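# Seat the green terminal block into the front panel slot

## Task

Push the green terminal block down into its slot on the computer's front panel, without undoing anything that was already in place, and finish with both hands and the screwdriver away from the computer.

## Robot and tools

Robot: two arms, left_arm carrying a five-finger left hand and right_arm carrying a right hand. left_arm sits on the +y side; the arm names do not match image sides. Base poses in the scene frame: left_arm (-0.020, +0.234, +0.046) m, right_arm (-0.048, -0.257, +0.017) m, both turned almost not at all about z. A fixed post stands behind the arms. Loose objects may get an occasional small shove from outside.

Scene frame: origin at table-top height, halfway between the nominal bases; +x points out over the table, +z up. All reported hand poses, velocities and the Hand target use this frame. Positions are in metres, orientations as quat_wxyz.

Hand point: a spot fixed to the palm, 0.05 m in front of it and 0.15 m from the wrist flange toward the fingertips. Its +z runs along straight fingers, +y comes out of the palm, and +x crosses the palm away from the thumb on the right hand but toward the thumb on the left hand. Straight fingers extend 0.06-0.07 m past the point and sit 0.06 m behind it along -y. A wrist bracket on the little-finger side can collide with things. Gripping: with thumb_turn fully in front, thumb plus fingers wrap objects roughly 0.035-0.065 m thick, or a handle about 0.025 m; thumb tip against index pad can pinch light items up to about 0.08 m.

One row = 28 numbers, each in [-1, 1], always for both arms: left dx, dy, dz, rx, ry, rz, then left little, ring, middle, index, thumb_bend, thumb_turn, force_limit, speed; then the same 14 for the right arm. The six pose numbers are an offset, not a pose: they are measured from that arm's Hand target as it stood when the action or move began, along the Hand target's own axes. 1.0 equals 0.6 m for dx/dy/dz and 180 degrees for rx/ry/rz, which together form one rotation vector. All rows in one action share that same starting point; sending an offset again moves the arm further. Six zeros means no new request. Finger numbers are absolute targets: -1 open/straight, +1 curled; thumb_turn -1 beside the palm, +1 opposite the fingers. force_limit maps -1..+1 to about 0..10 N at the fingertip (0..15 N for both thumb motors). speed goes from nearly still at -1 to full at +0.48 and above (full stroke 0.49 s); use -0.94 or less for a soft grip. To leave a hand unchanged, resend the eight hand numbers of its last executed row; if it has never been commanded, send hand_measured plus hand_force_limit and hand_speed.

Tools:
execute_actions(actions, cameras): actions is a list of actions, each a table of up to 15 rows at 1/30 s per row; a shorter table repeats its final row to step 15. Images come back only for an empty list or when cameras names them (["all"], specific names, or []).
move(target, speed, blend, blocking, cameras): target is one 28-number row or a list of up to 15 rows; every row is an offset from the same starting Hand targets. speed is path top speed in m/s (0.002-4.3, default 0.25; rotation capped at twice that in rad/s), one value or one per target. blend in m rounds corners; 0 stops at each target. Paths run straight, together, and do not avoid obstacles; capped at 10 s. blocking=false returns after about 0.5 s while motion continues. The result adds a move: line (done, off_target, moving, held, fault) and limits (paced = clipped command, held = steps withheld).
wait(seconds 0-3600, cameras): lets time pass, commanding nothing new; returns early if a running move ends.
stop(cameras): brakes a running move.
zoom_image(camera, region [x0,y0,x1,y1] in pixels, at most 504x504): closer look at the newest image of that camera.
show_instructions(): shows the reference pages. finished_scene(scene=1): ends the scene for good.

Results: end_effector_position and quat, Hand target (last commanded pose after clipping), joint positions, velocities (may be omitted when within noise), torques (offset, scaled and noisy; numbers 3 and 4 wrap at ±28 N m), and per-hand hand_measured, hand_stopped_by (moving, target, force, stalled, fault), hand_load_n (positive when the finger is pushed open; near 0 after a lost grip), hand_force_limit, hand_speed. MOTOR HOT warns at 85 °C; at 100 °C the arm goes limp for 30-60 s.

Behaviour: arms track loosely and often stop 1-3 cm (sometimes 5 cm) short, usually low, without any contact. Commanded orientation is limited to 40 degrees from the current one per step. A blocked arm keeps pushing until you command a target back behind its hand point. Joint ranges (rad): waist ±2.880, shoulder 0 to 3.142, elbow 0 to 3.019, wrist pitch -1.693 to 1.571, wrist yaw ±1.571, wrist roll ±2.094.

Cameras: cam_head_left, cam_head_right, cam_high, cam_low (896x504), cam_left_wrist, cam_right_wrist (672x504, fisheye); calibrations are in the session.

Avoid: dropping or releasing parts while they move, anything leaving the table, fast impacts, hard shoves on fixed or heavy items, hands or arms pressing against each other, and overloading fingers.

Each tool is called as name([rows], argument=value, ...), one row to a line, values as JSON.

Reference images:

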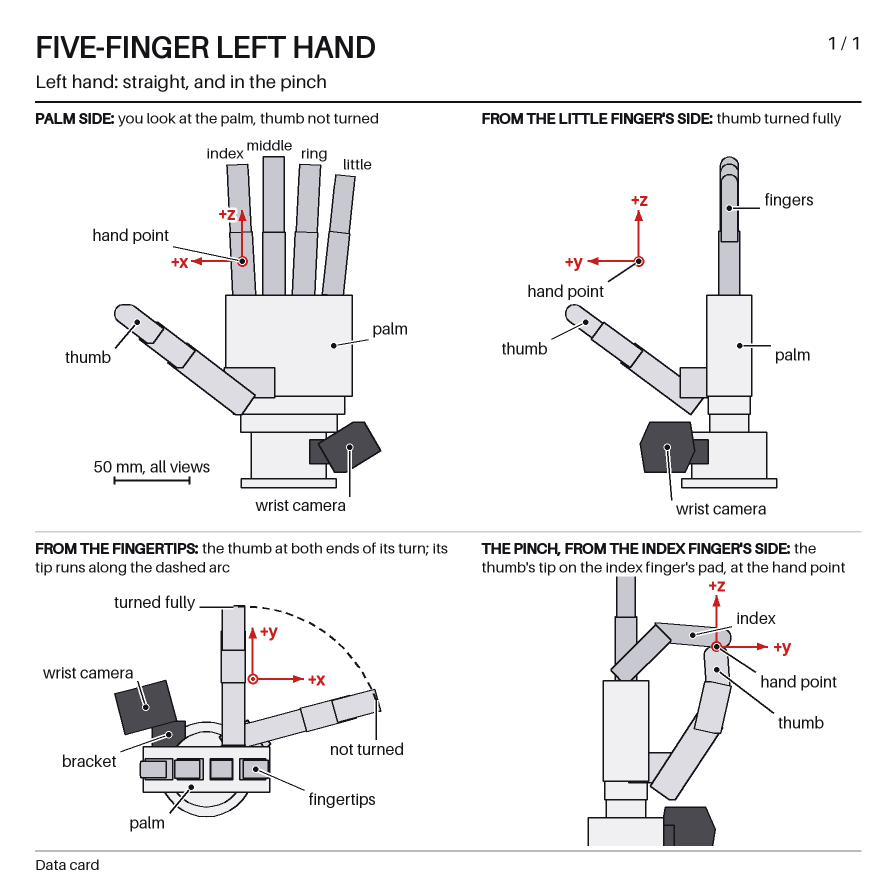

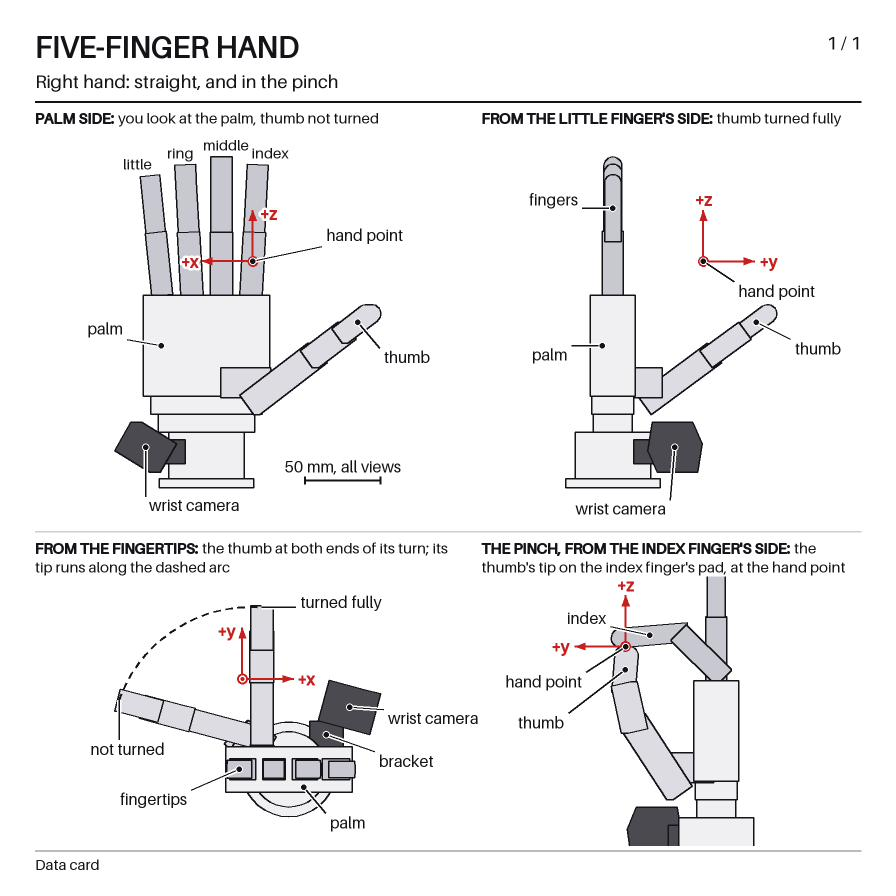

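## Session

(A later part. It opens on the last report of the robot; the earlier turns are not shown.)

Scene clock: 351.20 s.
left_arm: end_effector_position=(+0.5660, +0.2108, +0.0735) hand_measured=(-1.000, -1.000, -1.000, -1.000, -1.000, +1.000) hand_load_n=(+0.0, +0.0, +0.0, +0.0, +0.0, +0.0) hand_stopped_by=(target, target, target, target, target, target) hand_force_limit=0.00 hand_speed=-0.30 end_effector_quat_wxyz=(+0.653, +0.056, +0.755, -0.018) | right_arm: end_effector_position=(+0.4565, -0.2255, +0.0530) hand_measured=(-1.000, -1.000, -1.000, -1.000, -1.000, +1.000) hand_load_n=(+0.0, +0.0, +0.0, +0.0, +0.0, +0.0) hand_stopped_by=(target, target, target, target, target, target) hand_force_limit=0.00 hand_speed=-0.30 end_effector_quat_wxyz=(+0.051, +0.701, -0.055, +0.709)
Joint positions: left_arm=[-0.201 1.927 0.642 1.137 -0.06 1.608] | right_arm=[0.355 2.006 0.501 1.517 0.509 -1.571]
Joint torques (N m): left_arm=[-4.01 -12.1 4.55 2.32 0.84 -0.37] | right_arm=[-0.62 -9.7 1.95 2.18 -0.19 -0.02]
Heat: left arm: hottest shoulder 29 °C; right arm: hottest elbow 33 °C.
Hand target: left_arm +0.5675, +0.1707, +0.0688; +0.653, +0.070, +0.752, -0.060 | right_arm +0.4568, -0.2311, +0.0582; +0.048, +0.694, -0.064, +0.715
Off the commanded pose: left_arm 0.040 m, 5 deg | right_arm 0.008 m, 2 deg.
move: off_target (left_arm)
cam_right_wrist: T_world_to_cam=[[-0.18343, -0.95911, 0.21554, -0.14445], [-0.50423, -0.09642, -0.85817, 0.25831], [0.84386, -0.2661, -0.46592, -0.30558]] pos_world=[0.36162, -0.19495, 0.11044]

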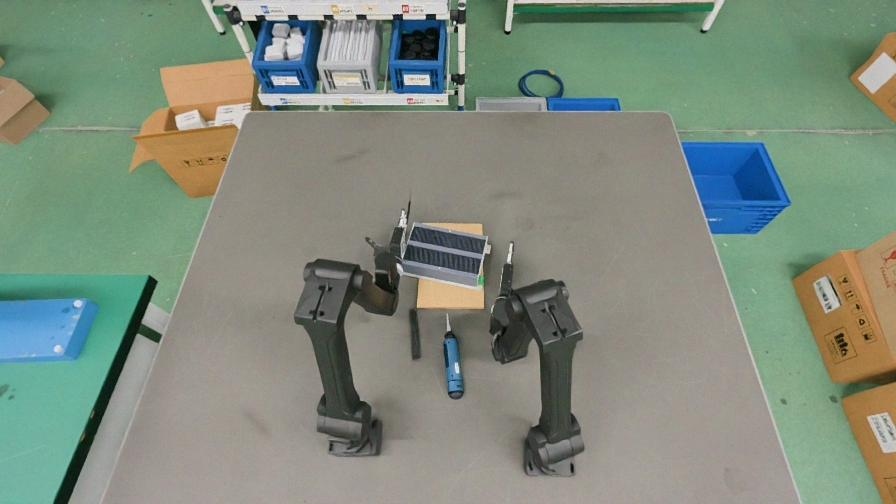

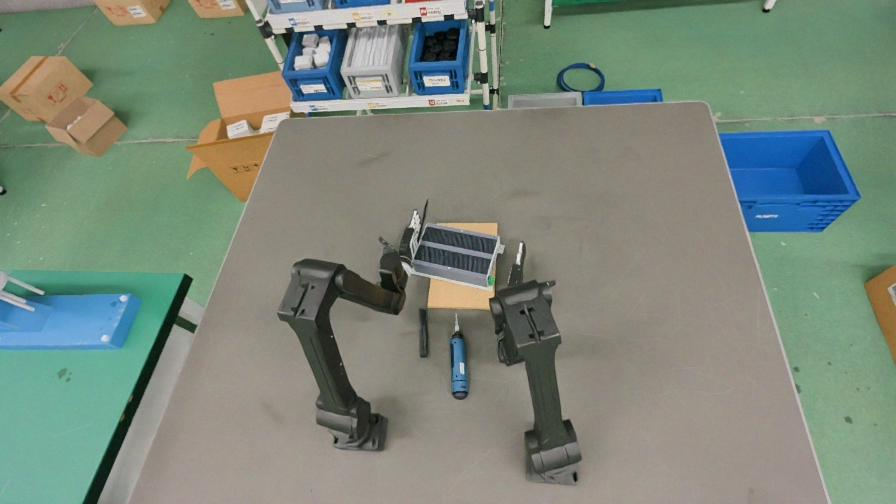

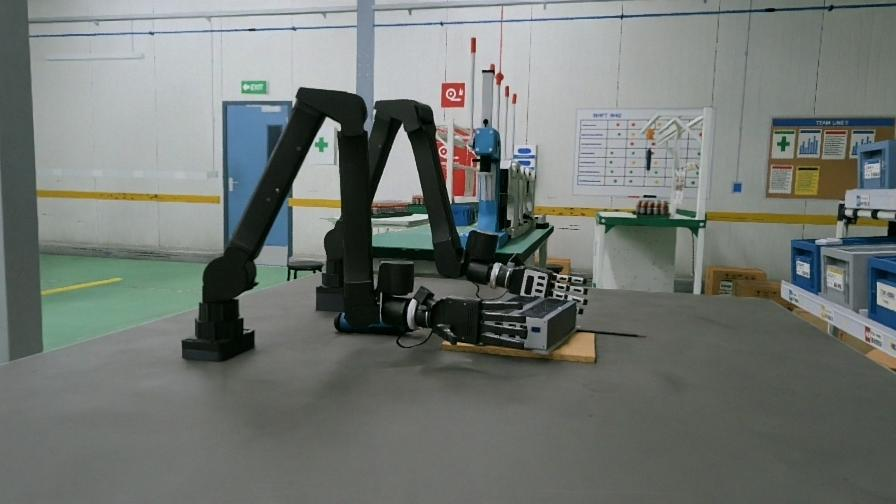

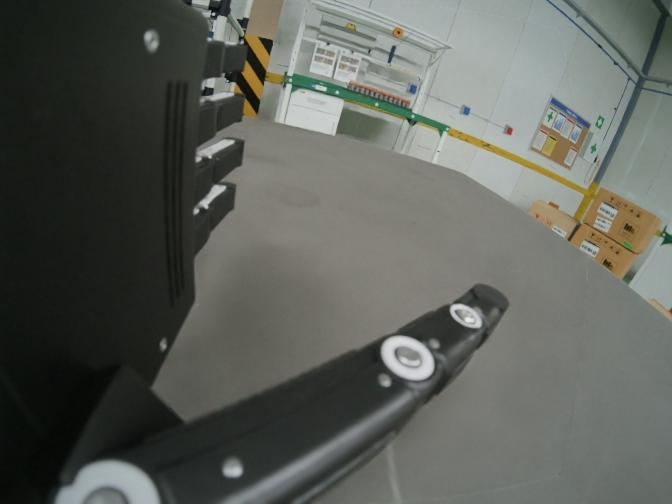

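move([
  [0,0,0,0,0,0,-1,-1,-1,-1,-1,1,0,-0.3,0.1032,-0.0466,-0.0492,-0.0710,-0.0785,0.4809,-1,-1,-1,-0.3,-0.5,0.65,-0.5,-0.3],
  [0,0,0,0,0,0,-1,-1,-1,-1,-1,1,0,-0.3,0.0040,-0.18,-0.0705,-0.0710,-0.0785,0.4809,-1,-1,-1,-0.3,-0.5,0.65,-0.5,-0.3],
], speed=[0.45,0.1], cameras=["cam_head_left","cam_right_wrist"])

zoom_image(camera="cam_right_wrist", region=[270, 300, 350, 380])

Scene clock: 356.07 s.
left_arm: end_effector_position=(+0.5660, +0.2108, +0.0735) hand_measured=(-1.000, -1.000, -1.000, -1.000, -1.000, +1.000) hand_load_n=(+0.0, +0.0, +0.0, +0.0, +0.0, +0.0) hand_stopped_by=(target, target, target, target, target, target) hand_force_limit=0.00 hand_speed=-0.30 end_effector_quat_wxyz=(+0.653, +0.056, +0.755, -0.018) | right_arm: end_effector_position=(+0.4193, -0.1294, +0.0508) hand_measured=(-1.000, -1.000, -1.000, -0.300, -0.500, +0.650) hand_load_n=(-0.5, +0.0, +0.0, +0.0, +0.0, +0.0) hand_stopped_by=(target, target, target, target, target, target) hand_force_limit=-0.50 hand_speed=-0.30 end_effector_quat_wxyz=(+0.373, -0.539, +0.599, -0.460)
Joint positions: left_arm=[-0.201 1.927 0.642 1.137 -0.06 1.608] | right_arm=[0.398 1.522 0.45 0.718 0.53 0.134]
Joint torques (N m): left_arm=[-4.01 -12.1 4.55 2.32 0.84 -0.37] | right_arm=[1.14 -6.12 8.73 2.18 0.36 0.02]
Heat: left arm: hottest shoulder 29 °C; right arm: hottest elbow 33 °C.
Hand target: left_arm +0.5675, +0.1707, +0.0688; +0.653, +0.070, +0.752, -0.060 | right_arm +0.4321, -0.1178, +0.0623; +0.391, -0.528, +0.597, -0.461
Off the commanded pose: left_arm 0.040 m, 5 deg | right_arm 0.021 m, 2 deg.
move: off_target (right_arm)
cam_right_wrist: T_world_to_cam=[[-0.36023, -0.21754, -0.90714, 0.16851], [-0.39859, 0.91509, -0.06116, 0.29313], [0.84342, 0.33955, -0.41635, -0.17353]] pos_world=[0.3239, -0.17266, 0.09854]

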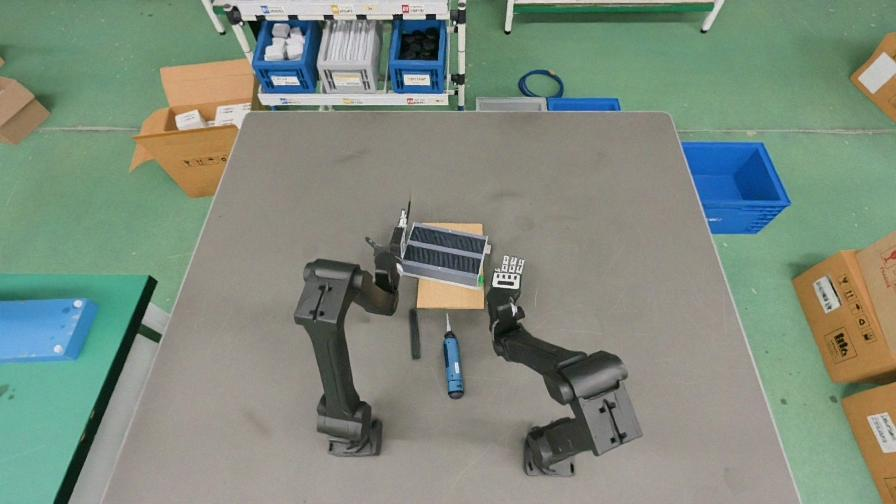

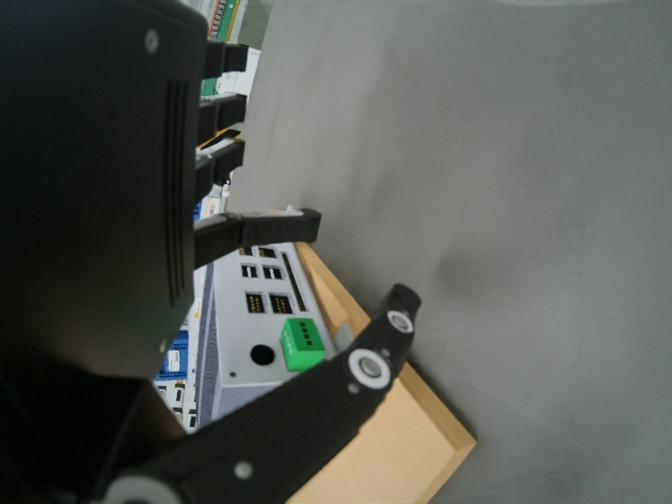

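Scaled by 6.300 from the camera's image (finer frame: 960x720).

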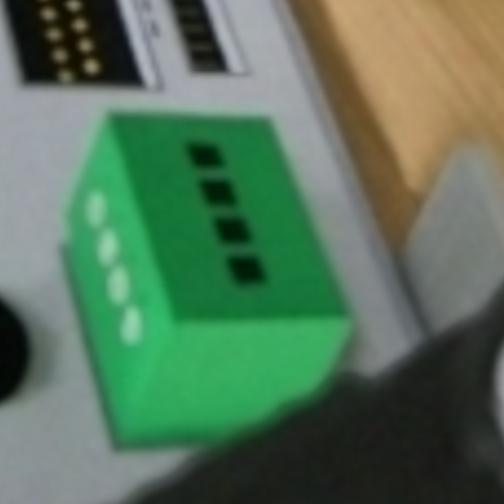

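zoom_image(camera="cam_right_wrist", region=[272, 312, 312, 372])

zoom_image(camera="cam_head_left", region=[465, 260, 495, 290])

Scaled by 8.400 from the camera's image (finer frame: 960x720).

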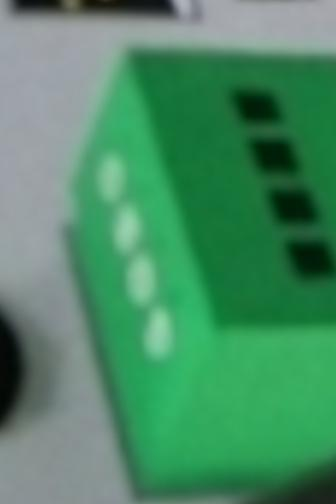

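Scaled by 16.800 from the camera's image (finer frame: 1280x720).

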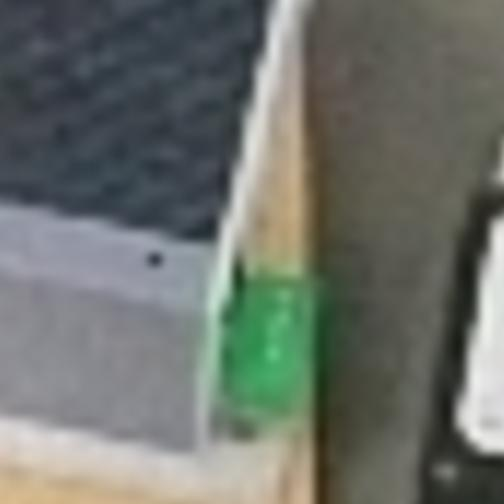

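zoom_image(camera="cam_right_wrist", region=[275, 330, 325, 380])

Scaled by 10.080 from the camera's image (finer frame: 960x720).

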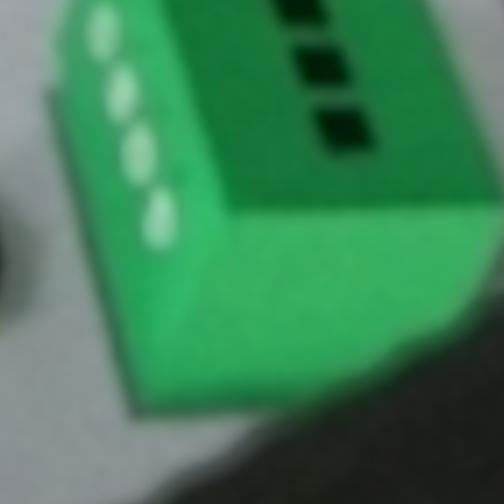

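move([
  [0,0,0,0,0,0,-1,-1,-1,-1,-1,1,0,-0.3,0.0017,-0.0803,-0.0225,0,0,0,-1,-1,-1,-0.3,-0.5,0.65,-0.5,-0.3],
  [0,0,0,0,0,0,-1,-1,-1,-1,-1,1,0,-0.3,-0.0515,-0.1153,-0.0437,0,0,0,-1,-1,-1,-0.3,-0.5,0.65,-0.5,-0.3],
], speed=0.2, blend=[0.01,0], cameras=["cam_right_wrist"])

Scene clock: 358.83 s.
left_arm: end_effector_position=(+0.5660, +0.2108, +0.0735) hand_measured=(-1.000, -1.000, -1.000, -1.000, -1.000, +1.000) hand_load_n=(+0.0, +0.0, +0.0, +0.0, +0.0, +0.0) hand_stopped_by=(target, target, target, target, target, target) hand_force_limit=0.00 hand_speed=-0.30 end_effector_quat_wxyz=(+0.653, +0.056, +0.755, -0.018) | right_arm: end_effector_position=(+0.4212, -0.0932, +0.1259) hand_measured=(-1.000, -1.000, -1.000, -0.300, -0.500, +0.650) hand_load_n=(+0.0, -0.5, +0.0, +0.0, +0.5, +0.0) hand_stopped_by=(target, target, target, target, target, target) hand_force_limit=-0.50 hand_speed=-0.30 end_effector_quat_wxyz=(+0.382, -0.535, +0.595, -0.462)
Joint positions: left_arm=[-0.201 1.927 0.642 1.137 -0.06 1.608] | right_arm=[0.493 1.322 0.551 0.42 0.614 0.167]
Joint torques (N m): left_arm=[-4.01 -12.1 4.55 2.32 0.84 -0.37] | right_arm=[0.73 -5.48 11.03 1.31 0.38 0]
Heat: left arm: hottest shoulder 29 °C; right arm: hottest elbow 33 °C.
Hand target: left_arm +0.5675, +0.1707, +0.0688; +0.653, +0.070, +0.752, -0.060 | right_arm +0.4300, -0.0849, +0.1353; +0.391, -0.528, +0.597, -0.461
Off the commanded pose: left_arm 0.040 m, 5 deg | right_arm 0.015 m, 1 deg.
move: off_target (right_arm)
cam_right_wrist: T_world_to_cam=[[-0.34053, -0.21334, -0.91571, 0.23835], [-0.40225, 0.91334, -0.0632, 0.26701], [0.84984, 0.34682, -0.39684, -0.16078]] pos_world=[0.32521, -0.13726, 0.17133]

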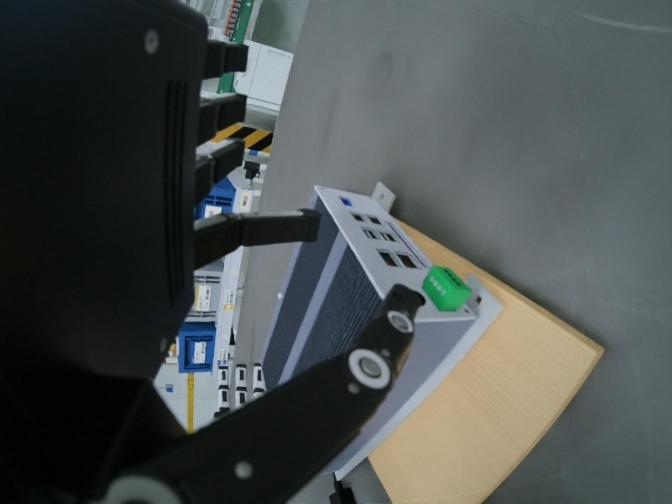

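zoom_image(camera="cam_right_wrist", region=[415, 255, 485, 325])

Scaled by 7.200 from the camera's image (finer frame: 960x720).

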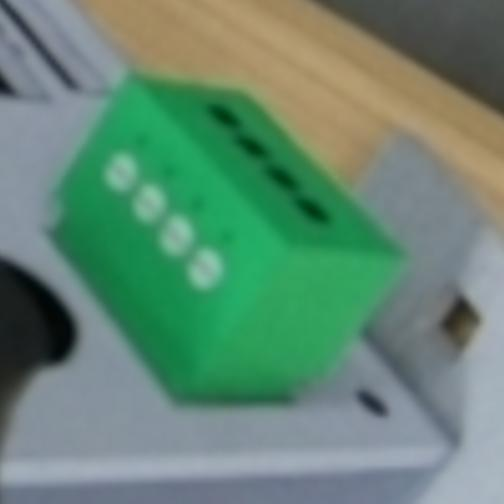

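zoom_image(camera="cam_right_wrist", region=[416, 272, 446, 302])

zoom_image(camera="cam_right_wrist", region=[430, 290, 465, 320])

Scaled by 16.800 from the camera's image (finer frame: 960x720).

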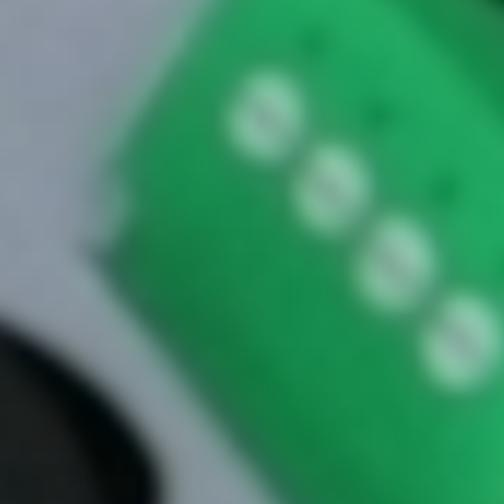

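Scaled by 14.400 from the camera's image (finer frame: 960x720).

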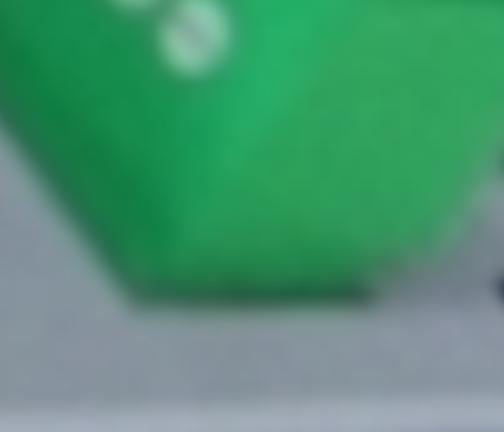

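move(target=[0,0,0,0,0,0,-1,-1,-1,-1,-1,1,0,-0.3,-0.069,-0.0175,-0.0115,0,0,0,-1,-1,-1,-0.3,-0.5,0.65,-0.5,-0.3], speed=0.15, cameras=["cam_right_wrist"])

Scene clock: 361.97 s.
left_arm: end_effector_position=(+0.5660, +0.2108, +0.0735) hand_measured=(-1.000, -1.000, -1.000, -1.000, -1.000, +1.000) hand_load_n=(+0.0, +0.0, +0.0, +0.0, +0.0, +0.5) hand_stopped_by=(target, target, target, target, target, target) hand_force_limit=0.00 hand_speed=-0.30 end_effector_quat_wxyz=(+0.653, +0.056, +0.755, -0.018) | right_arm: end_effector_position=(+0.4234, -0.0531, +0.1376) hand_measured=(-1.000, -1.000, -1.000, -0.300, -0.500, +0.650) hand_load_n=(+0.0, +0.0, +0.0, +0.0, +0.0, +0.0) hand_stopped_by=(target, target, target, target, target, target) hand_force_limit=-0.50 hand_speed=-0.30 end_effector_quat_wxyz=(+0.382, -0.534, +0.595, -0.463)
Joint positions: left_arm=[-0.201 1.927 0.642 1.137 -0.06 1.608] | right_arm=[0.588 1.353 0.626 0.351 0.705 0.209]
Joint torques (N m): left_arm=[-4.01 -12.1 4.56 2.33 0.84 -0.37] | right_arm=[0.73 -5.83 11.49 1.25 0.43 0.02]
Heat: left arm: hottest shoulder 29 °C; right arm: hottest elbow 33 °C.
Hand target: left_arm +0.5675, +0.1707, +0.0688; +0.653, +0.070, +0.752, -0.060 | right_arm +0.4320, -0.0433, +0.1465; +0.391, -0.528, +0.597, -0.461
Off the commanded pose: left_arm 0.040 m, 5 deg | right_arm 0.016 m, 1 deg.
move: off_target (right_arm)
cam_right_wrist: T_world_to_cam=[[-0.33907, -0.21341, -0.91624, 0.25787], [-0.40135, 0.91367, -0.06429, 0.23181], [0.85085, 0.34593, -0.39545, -0.17258]] pos_world=[0.32731, -0.09706, 0.18293]

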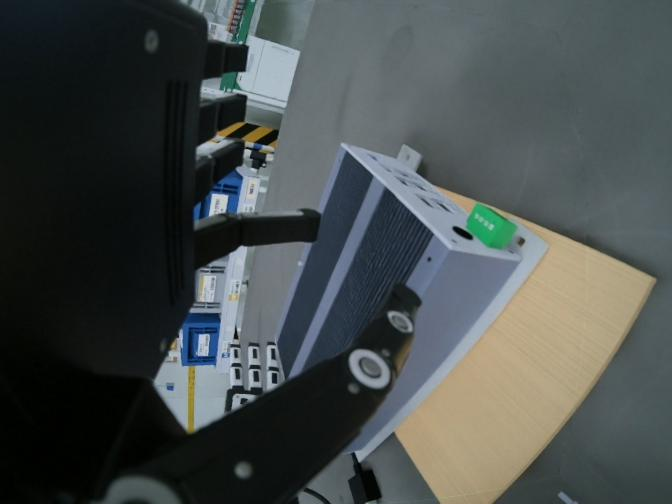

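zoom_image(camera="cam_right_wrist", region=[460, 195, 525, 260])

zoom_image(camera="cam_right_wrist", region=[465, 225, 495, 255])

Scaled by 7.754 from the camera's image (finer frame: 960x720).

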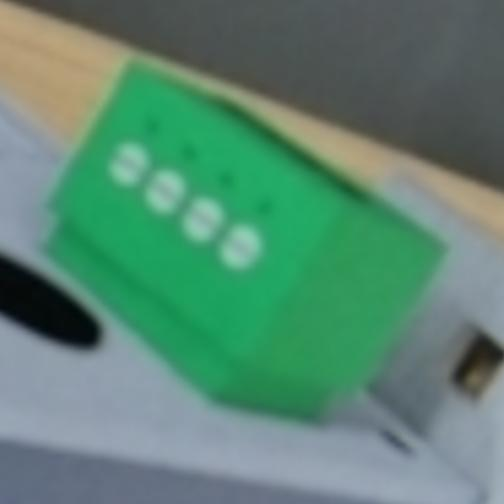

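Scaled by 16.800 from the camera's image (finer frame: 960x720).

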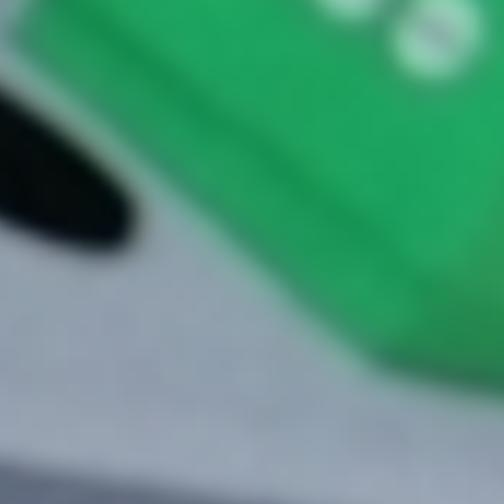

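move([
  [0,0,0,0,0,0,-1,-1,-1,-1,-1,1,0,-0.3,0.2573,0.0023,0.0518,0,0,0,-1,-1,-1,-0.3,-0.5,0.65,-0.5,-0.3],
  [0,0,0,0,0,0,-1,-1,-1,-1,-1,1,0,-0.3,0.3059,0.0761,0.1323,0.0644,0.0844,-0.4820,-1,-1,-1,-1,-1,1,0,-0.3],
  [0,0,0,0,0,0,-1,-1,-1,-1,-1,1,0,-0.3,0.2892,0.1254,0.1495,0.0644,0.0844,-0.4820,-1,-1,-1,-1,-1,1,0,-0.3],
  [0,0,0,0,0,0,-1,-1,-1,-1,-1,1,0,-0.3,0.1977,0.1226,0.1529,0.0644,0.0844,-0.4820,-1,-1,-1,-1,-1,1,0,-0.3],
], speed=[0.3,0.4,0.15,0.08], blend=[0.03,0,0.005,0], cameras=["cam_head_left","cam_low"])

zoom_image(camera="cam_head_left", region=[460, 255, 510, 305])

zoom_image(camera="cam_low", region=[440, 290, 560, 360])

Scene clock: 368.73 s.
left_arm: end_effector_position=(+0.5660, +0.2108, +0.0735) hand_measured=(-1.000, -1.000, -1.000, -1.000, -1.000, +1.000) hand_load_n=(+0.0, +0.0, +0.0, +0.0, +0.0, +0.5) hand_stopped_by=(target, target, target, target, target, target) hand_force_limit=0.00 hand_speed=-0.30 end_effector_quat_wxyz=(+0.653, +0.056, +0.755, -0.018) | right_arm: end_effector_position=(+0.4804, -0.1790, +0.0578) hand_measured=(-1.000, -1.000, -1.000, -1.000, -1.000, +1.000) hand_load_n=(+0.0, +0.0, +0.0, +0.0, +0.0, +0.0) hand_stopped_by=(target, target, target, target, target, target) hand_force_limit=0.00 hand_speed=-0.30 end_effector_quat_wxyz=(+0.056, +0.691, -0.079, +0.716)
Joint positions: left_arm=[-0.201 1.927 0.642 1.137 -0.06 1.608] | right_arm=[0.459 2.026 0.626 1.441 0.654 -1.56]
Joint torques (N m): left_arm=[-4.01 -12.04 4.56 2.32 0.84 -0.37] | right_arm=[1.08 -8.7 4.56 1.25 0.14 -0.23]
Heat: left arm: hottest shoulder 30 °C; right arm: hottest elbow 33 °C.
Hand target: left_arm +0.5675, +0.1707, +0.0688; +0.653, +0.070, +0.752, -0.060 | right_arm +0.4832, -0.1720, +0.0532; +0.059, +0.694, -0.070, +0.714
Off the commanded pose: left_arm 0.040 m, 5 deg | right_arm 0.009 m, 1 deg.
move: done

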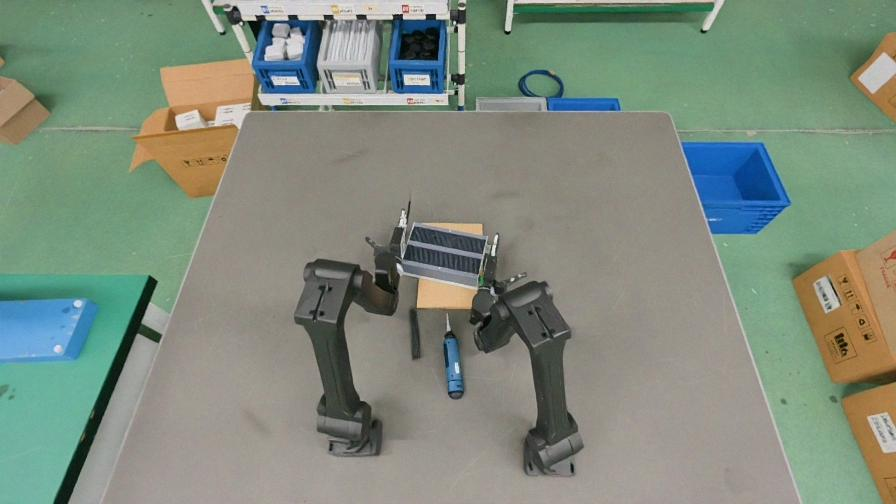

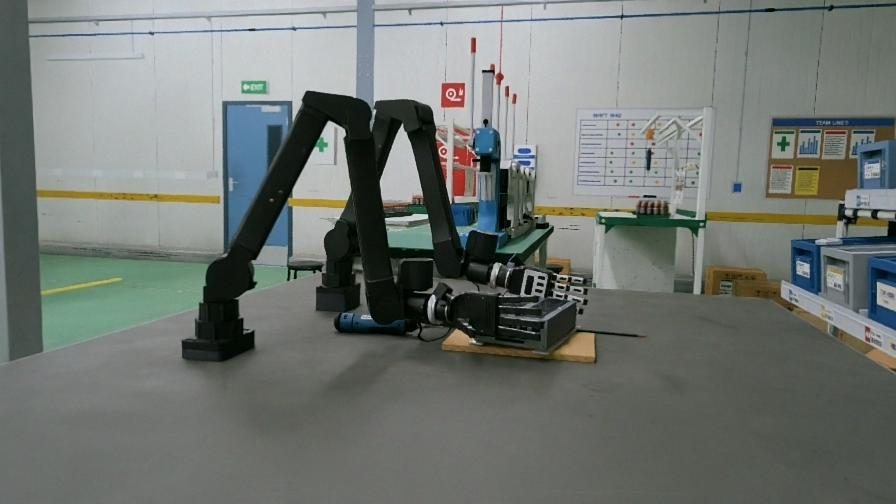

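Scaled by 10.080 from the camera's image (finer frame: 1280x720).

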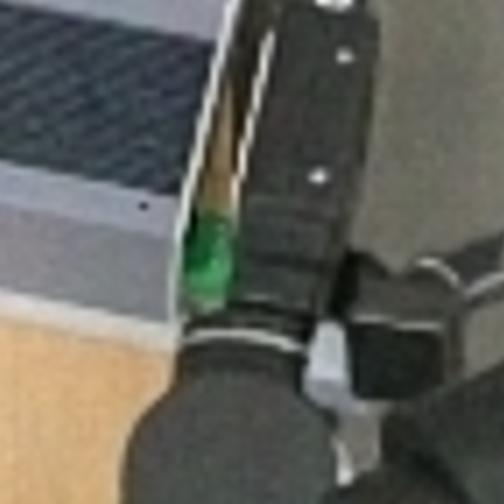

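Scaled by 4.200 from the camera's image (finer frame: 1280x720).

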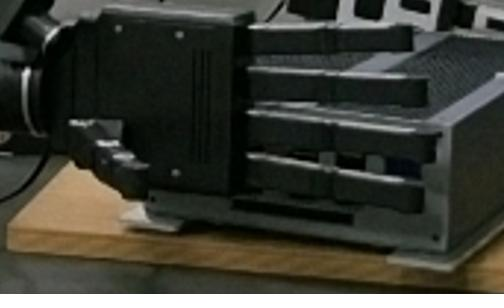

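move(target=[0,0,0,0,0,0,-1,-1,-1,-1,-1,1,0,-0.3,-0.0130,0.0200,-0.0157,0,0,0.0167,-1,-1,-1,-1,-1,1,0,-0.3], speed=0.08, cameras=["cam_head_left","cam_low"])

zoom_image(camera="cam_head_left", region=[460, 255, 510, 305])

zoom_image(camera="cam_low", region=[440, 290, 560, 360])

Scene clock: 372.13 s.
left_arm: end_effector_position=(+0.5660, +0.2108, +0.0735) hand_measured=(-1.000, -1.000, -1.000, -1.000, -1.000, +1.000) hand_load_n=(+0.0, +0.0, +0.0, +0.0, +0.0, +0.5) hand_stopped_by=(target, target, target, target, target, target) hand_force_limit=0.00 hand_speed=-0.30 end_effector_quat_wxyz=(+0.653, +0.056, +0.755, -0.018) | right_arm: end_effector_position=(+0.4734, -0.1809, +0.0507) hand_measured=(-1.000, -1.000, -1.000, -1.000, -1.000, +1.000) hand_load_n=(+0.0, +0.0, +0.0, +0.0, +0.0, +0.5) hand_stopped_by=(target, target, target, target, target, target) hand_force_limit=0.00 hand_speed=-0.30 end_effector_quat_wxyz=(+0.045, +0.692, -0.085, +0.716)
Joint positions: left_arm=[-0.201 1.927 0.642 1.137 -0.06 1.608] | right_arm=[0.459 2.037 0.605 1.467 0.648 -1.532]
Joint torques (N m): left_arm=[-4.01 -12.1 4.56 2.32 0.84 -0.37] | right_arm=[0.09 -8.94 2.63 2.11 -0.18 0.01]
Heat: left arm: hottest shoulder 30 °C; right arm: hottest elbow 32 °C.
Hand target: left_arm +0.5675, +0.1707, +0.0688; +0.653, +0.070, +0.752, -0.060 | right_arm +0.4720, -0.1819, +0.0449; +0.040, +0.692, -0.089, +0.715
Off the commanded pose: left_arm 0.040 m, 5 deg | right_arm 0.006 m, 1 deg.
move: done

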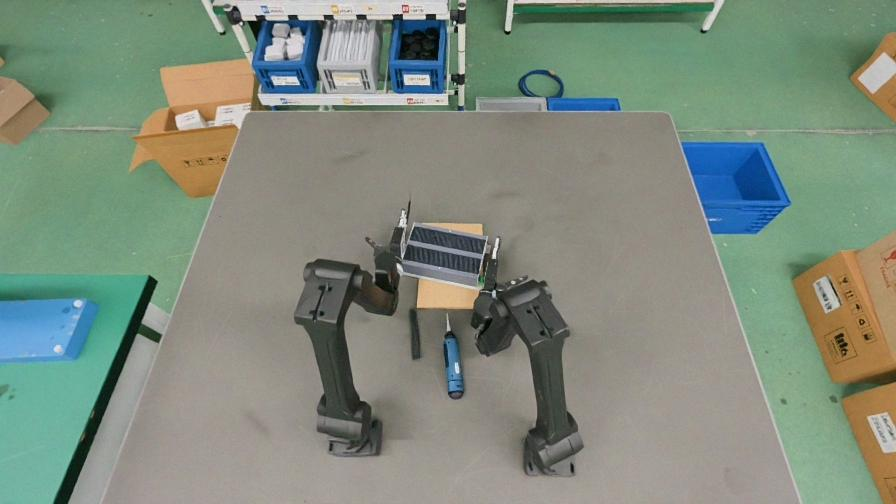

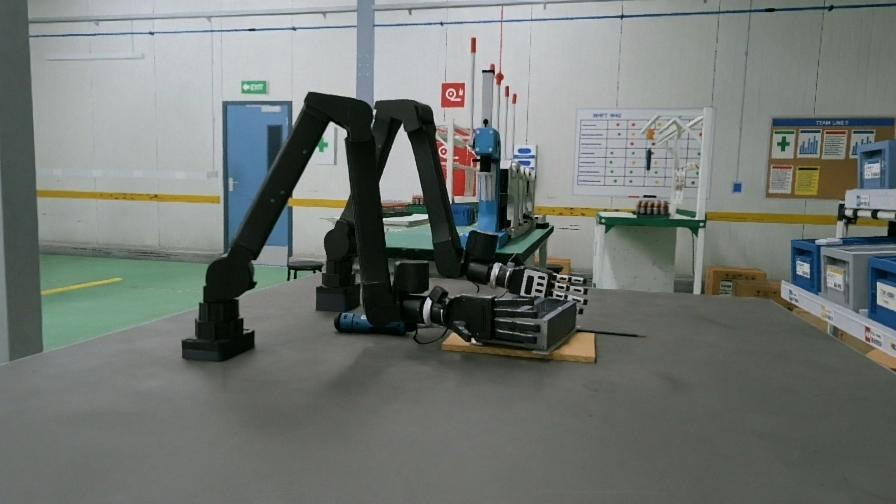

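Scaled by 10.080 from the camera's image (finer frame: 1280x720).

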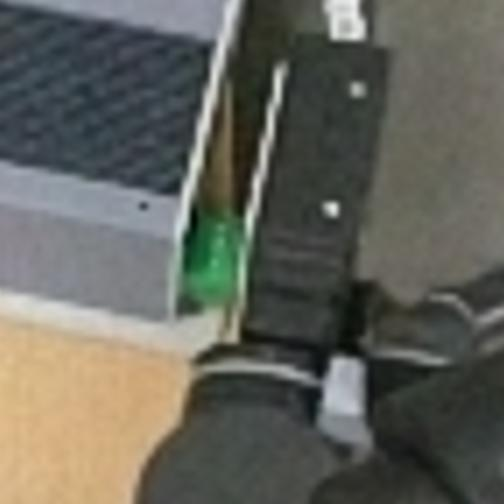

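Scaled by 4.200 from the camera's image (finer frame: 1280x720).

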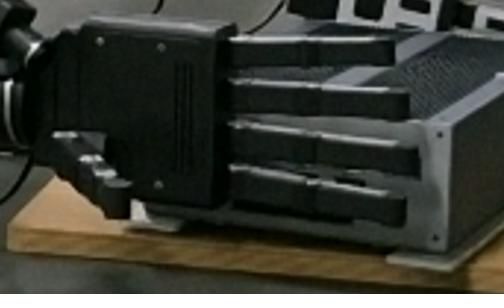

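move([
  [0,0,0,0,0,0,-1,-1,-1,-1,-1,1,0,-0.3,-0.0116,0.0008,-0.0003,0,0,0,-1,-1,-1,-1,-1,1,0,-0.3],
  [0,0,0,0,0,0,-1,-1,-1,-1,-1,1,0,-0.3,-0.0133,-0.0225,-0.0003,0,0,0,-1,-1,-1,-1,-1,1,0,-0.3],
  [0,0,0,0,0,0,-1,-1,-1,-1,-1,1,0,-0.3,-0.0172,-0.0543,-0.0037,0.0085,0,0.0065,-1,-1,-1,-1,-1,1,0,-0.3],
], speed=0.06, cameras=["cam_head_left","cam_low"])

zoom_image(camera="cam_head_left", region=[460, 255, 510, 305])

zoom_image(camera="cam_low", region=[440, 290, 560, 360])

Scene clock: 374.30 s.
left_arm: end_effector_position=(+0.5660, +0.2108, +0.0735) hand_measured=(-1.000, -1.000, -1.000, -1.000, -1.000, +1.000) hand_load_n=(+0.0, +0.0, +0.0, +0.0, +0.0, +0.0) hand_stopped_by=(target, target, target, target, target, target) hand_force_limit=0.00 hand_speed=-0.30 end_effector_quat_wxyz=(+0.653, +0.056, +0.755, -0.018) | right_arm: end_effector_position=(+0.4709, -0.1738, +0.0427) hand_measured=(-1.000, -1.000, -1.000, -1.000, -1.000, +1.000) hand_load_n=(+0.0, +0.0, +0.0, +0.0, +0.0, +0.0) hand_stopped_by=(target, target, target, target, target, target) hand_force_limit=0.00 hand_speed=-0.30 end_effector_quat_wxyz=(+0.046, +0.690, -0.094, +0.716)
Joint positions: left_arm=[-0.201 1.927 0.642 1.137 -0.06 1.608] | right_arm=[0.483 2.067 0.62 1.486 0.686 -1.524]
Joint torques (N m): left_arm=[-4.01 -12.1 4.55 2.33 0.83 -0.37] | right_arm=[2.84 -9 4.93 1.13 -0.38 0.07]
Heat: left arm: hottest shoulder 30 °C; right arm: hottest elbow 32 °C.
Hand target: left_arm +0.5675, +0.1707, +0.0688; +0.653, +0.070, +0.752, -0.060 | right_arm +0.4761, -0.1488, +0.0369; +0.024, +0.692, -0.086, +0.717
Off the commanded pose: left_arm 0.040 m, 5 deg | right_arm 0.026 m, 3 deg.
move: off_target (right_arm)

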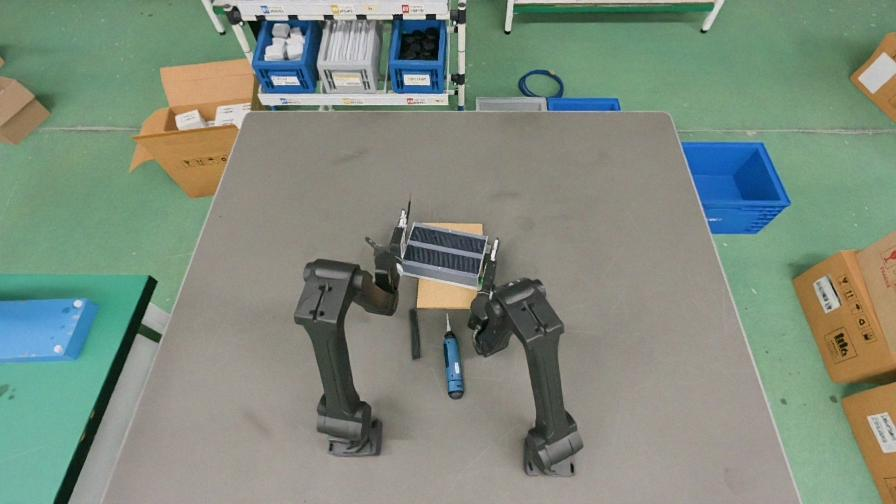

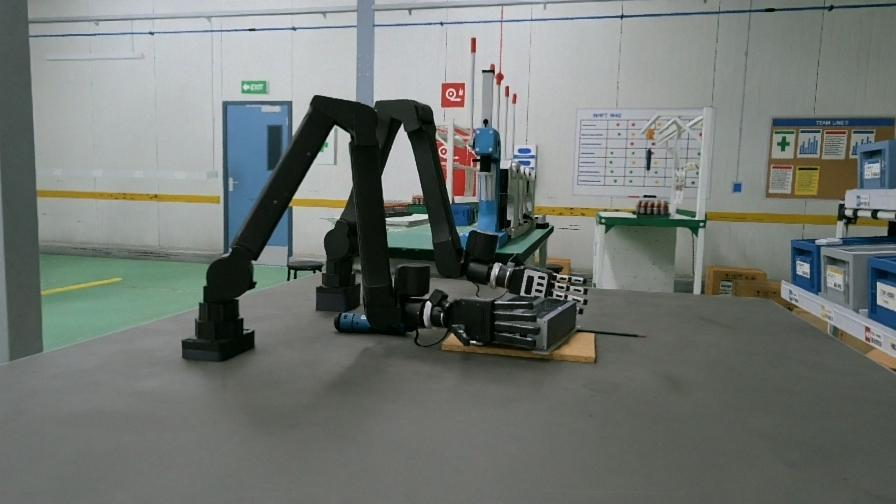

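Scaled by 10.080 from the camera's image (finer frame: 1280x720).

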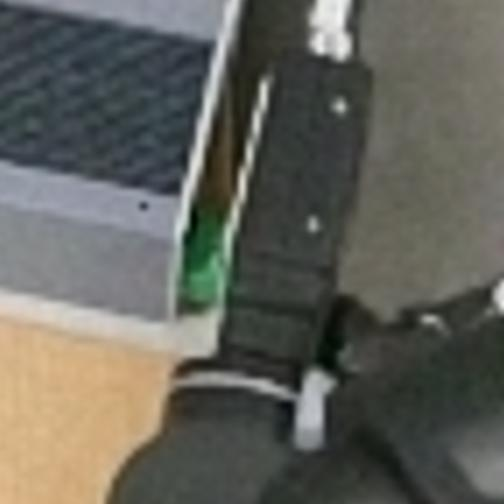

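Scaled by 4.200 from the camera's image (finer frame: 1280x720).

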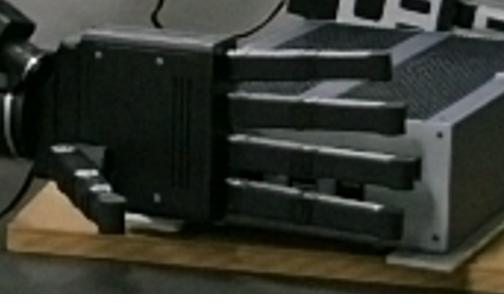

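move([
  [0,0,0,0,0,0,-1,-1,-1,-1,-1,1,0,-0.3,-0.0028,-0.0320,-0.0025,0.0085,0,0.0065,-1,-1,-1,-1,-1,1,0,-0.3],
  [0,-0.023,0,0,0,0,-1,-1,-1,-1,-1,1,0,-0.3,-0.0056,-0.0640,-0.0050,0.017,0,0.013,-1,-1,-1,-1,-1,1,0,-0.3],
], speed=0.05, cameras=["cam_head_left"])

zoom_image(camera="cam_head_left", region=[460, 255, 510, 305])

Scene clock: 376.07 s.
left_arm: end_effector_position=(+0.5648, +0.2128, +0.0737) hand_measured=(-1.000, -1.000, -1.000, -1.000, -1.000, +1.000) hand_load_n=(+0.0, +0.5, +0.0, +0.0, +0.0, +0.5) hand_stopped_by=(target, target, target, target, target, target) hand_force_limit=0.00 hand_speed=-0.30 end_effector_quat_wxyz=(+0.653, +0.050, +0.756, -0.011) | right_arm: end_effector_position=(+0.4681, -0.1726, +0.0404) hand_measured=(-1.000, -1.000, -1.000, -1.000, -1.000, +1.000) hand_load_n=(+0.0, +0.0, +0.0, +0.0, +0.0, +0.0) hand_stopped_by=(target, target, target, target, target, target) hand_force_limit=0.00 hand_speed=-0.30 end_effector_quat_wxyz=(+0.050, +0.690, -0.108, +0.714)
Joint positions: left_arm=[-0.206 1.927 0.642 1.137 -0.086 1.607] | right_arm=[0.494 2.067 0.625 1.473 0.723 -1.505]
Joint torques (N m): left_arm=[-6.48 -12.22 4.45 2.29 0.62 -0.41] | right_arm=[6.42 -9.23 6.52 0.88 -1.66 0.2]
Heat: left arm: hottest shoulder 30 °C; right arm: hottest elbow 32 °C.
Hand target: left_arm +0.5650, +0.1571, +0.0687; +0.653, +0.070, +0.752, -0.060 | right_arm +0.4791, -0.1103, +0.0368; -0.009, +0.690, -0.081, +0.719
Off the commanded pose: left_arm 0.056 m, 6 deg | right_arm 0.063 m, 7 deg.
move: off_target (left_arm, right_arm)

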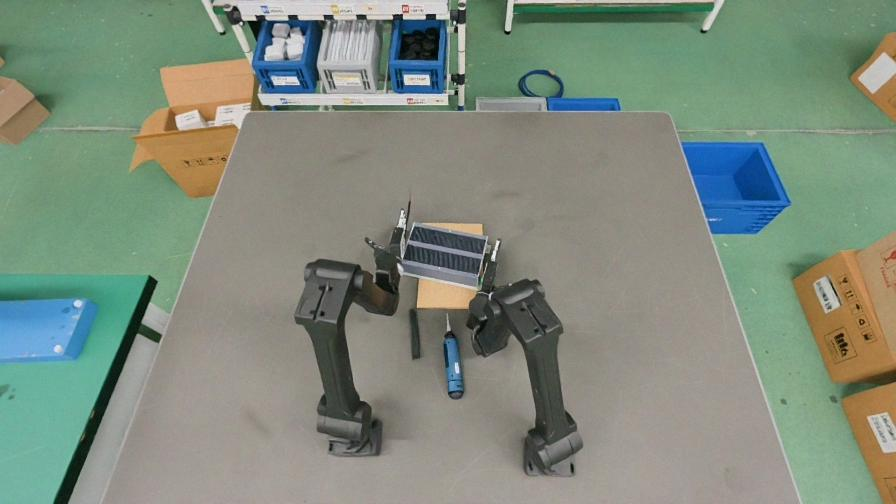

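Scaled by 10.080 from the camera's image (finer frame: 1280x720).

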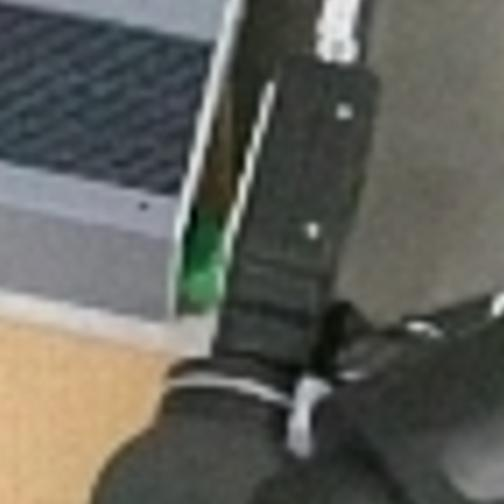

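move([
  [0,0,0,0,0,0,-1,-1,-1,-1,-1,1,0,-0.3,-0.0028,-0.0320,-0.0025,0.018,0,0.003,-1,-1,-1,-1,-1,1,0,-0.3],
  [0,-0.023,0,0,0,0,-1,-1,-1,-1,-1,1,0,-0.3,-0.0056,-0.0640,-0.0050,0.036,0,0.006,-1,-1,-1,-1,-1,1,0,-0.3],
], speed=0.05, cameras=["cam_head_left","cam_low"])

zoom_image(camera="cam_head_left", region=[460, 255, 510, 305])

Scene clock: 377.97 s.
left_arm: end_effector_position=(+0.5628, +0.2157, +0.0742) hand_measured=(-1.000, -1.000, -1.000, -1.000, -1.000, +1.000) hand_load_n=(+0.0, +0.0, +0.0, +0.0, +0.0, +0.0) hand_stopped_by=(target, target, target, target, target, target) hand_force_limit=0.00 hand_speed=-0.30 end_effector_quat_wxyz=(+0.653, +0.040, +0.756, +0.002) | right_arm: end_effector_position=(+0.4704, -0.1681, +0.0408) hand_measured=(-1.000, -1.000, -1.000, -1.000, -1.000, +1.000) hand_load_n=(+0.0, +0.0, +0.0, +0.0, +0.0, +0.0) hand_stopped_by=(target, target, target, target, target, target) hand_force_limit=0.00 hand_speed=-0.30 end_effector_quat_wxyz=(+0.041, +0.691, -0.100, +0.715)
Joint positions: left_arm=[-0.215 1.927 0.642 1.137 -0.125 1.607] | right_arm=[0.495 2.067 0.625 1.475 0.7 -1.505]
Joint torques (N m): left_arm=[-8.64 -12.4 4.34 2.22 0.91 -0.46] | right_arm=[9.41 -9.23 6.09 1.48 -3.77 0.3]
Heat: left arm: hottest shoulder 30 °C; right arm: hottest elbow 32 °C.
Hand target: left_arm +0.5625, +0.1436, +0.0687; +0.653, +0.070, +0.752, -0.060 | right_arm +0.4800, -0.0717, +0.0384; -0.055, +0.688, -0.047, +0.722
Off the commanded pose: left_arm 0.072 m, 8 deg | right_arm 0.097 m, 13 deg.
move: off_target (left_arm, right_arm)

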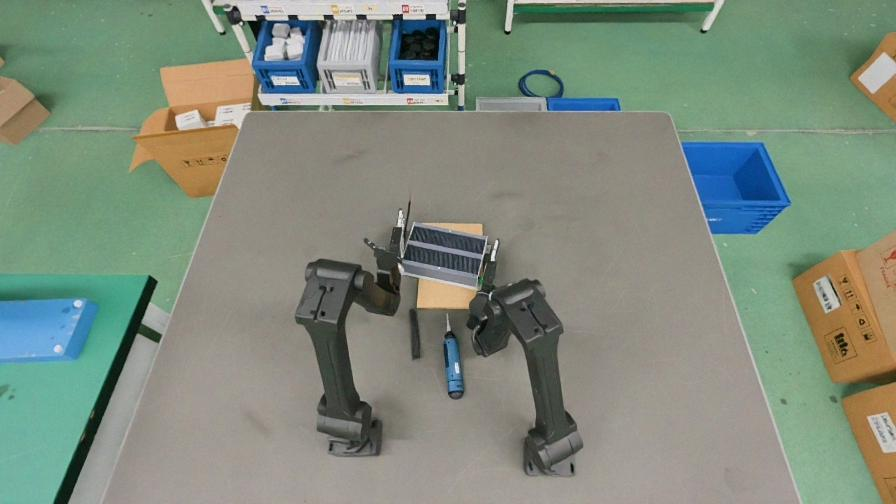

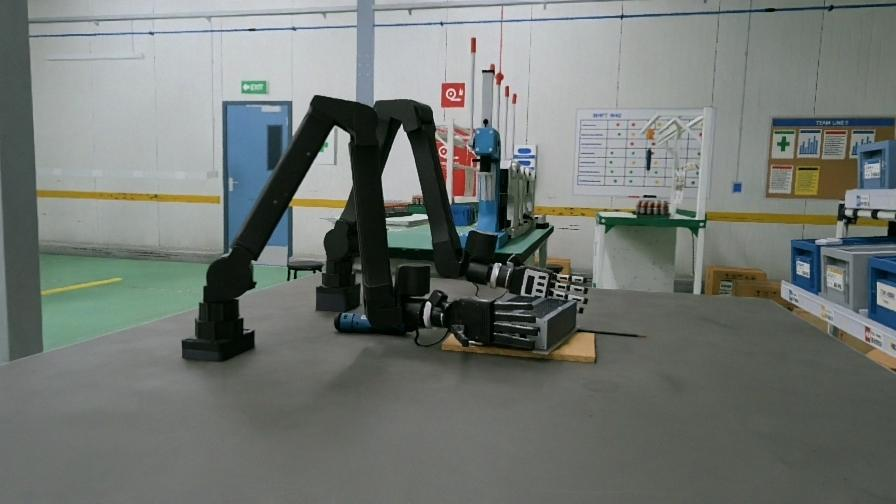

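Scaled by 10.080 from the camera's image (finer frame: 1280x720).

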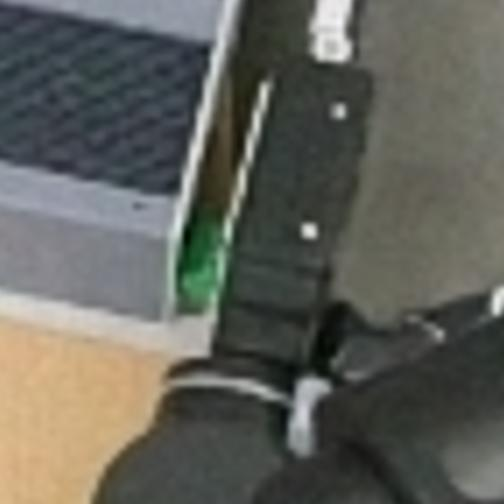

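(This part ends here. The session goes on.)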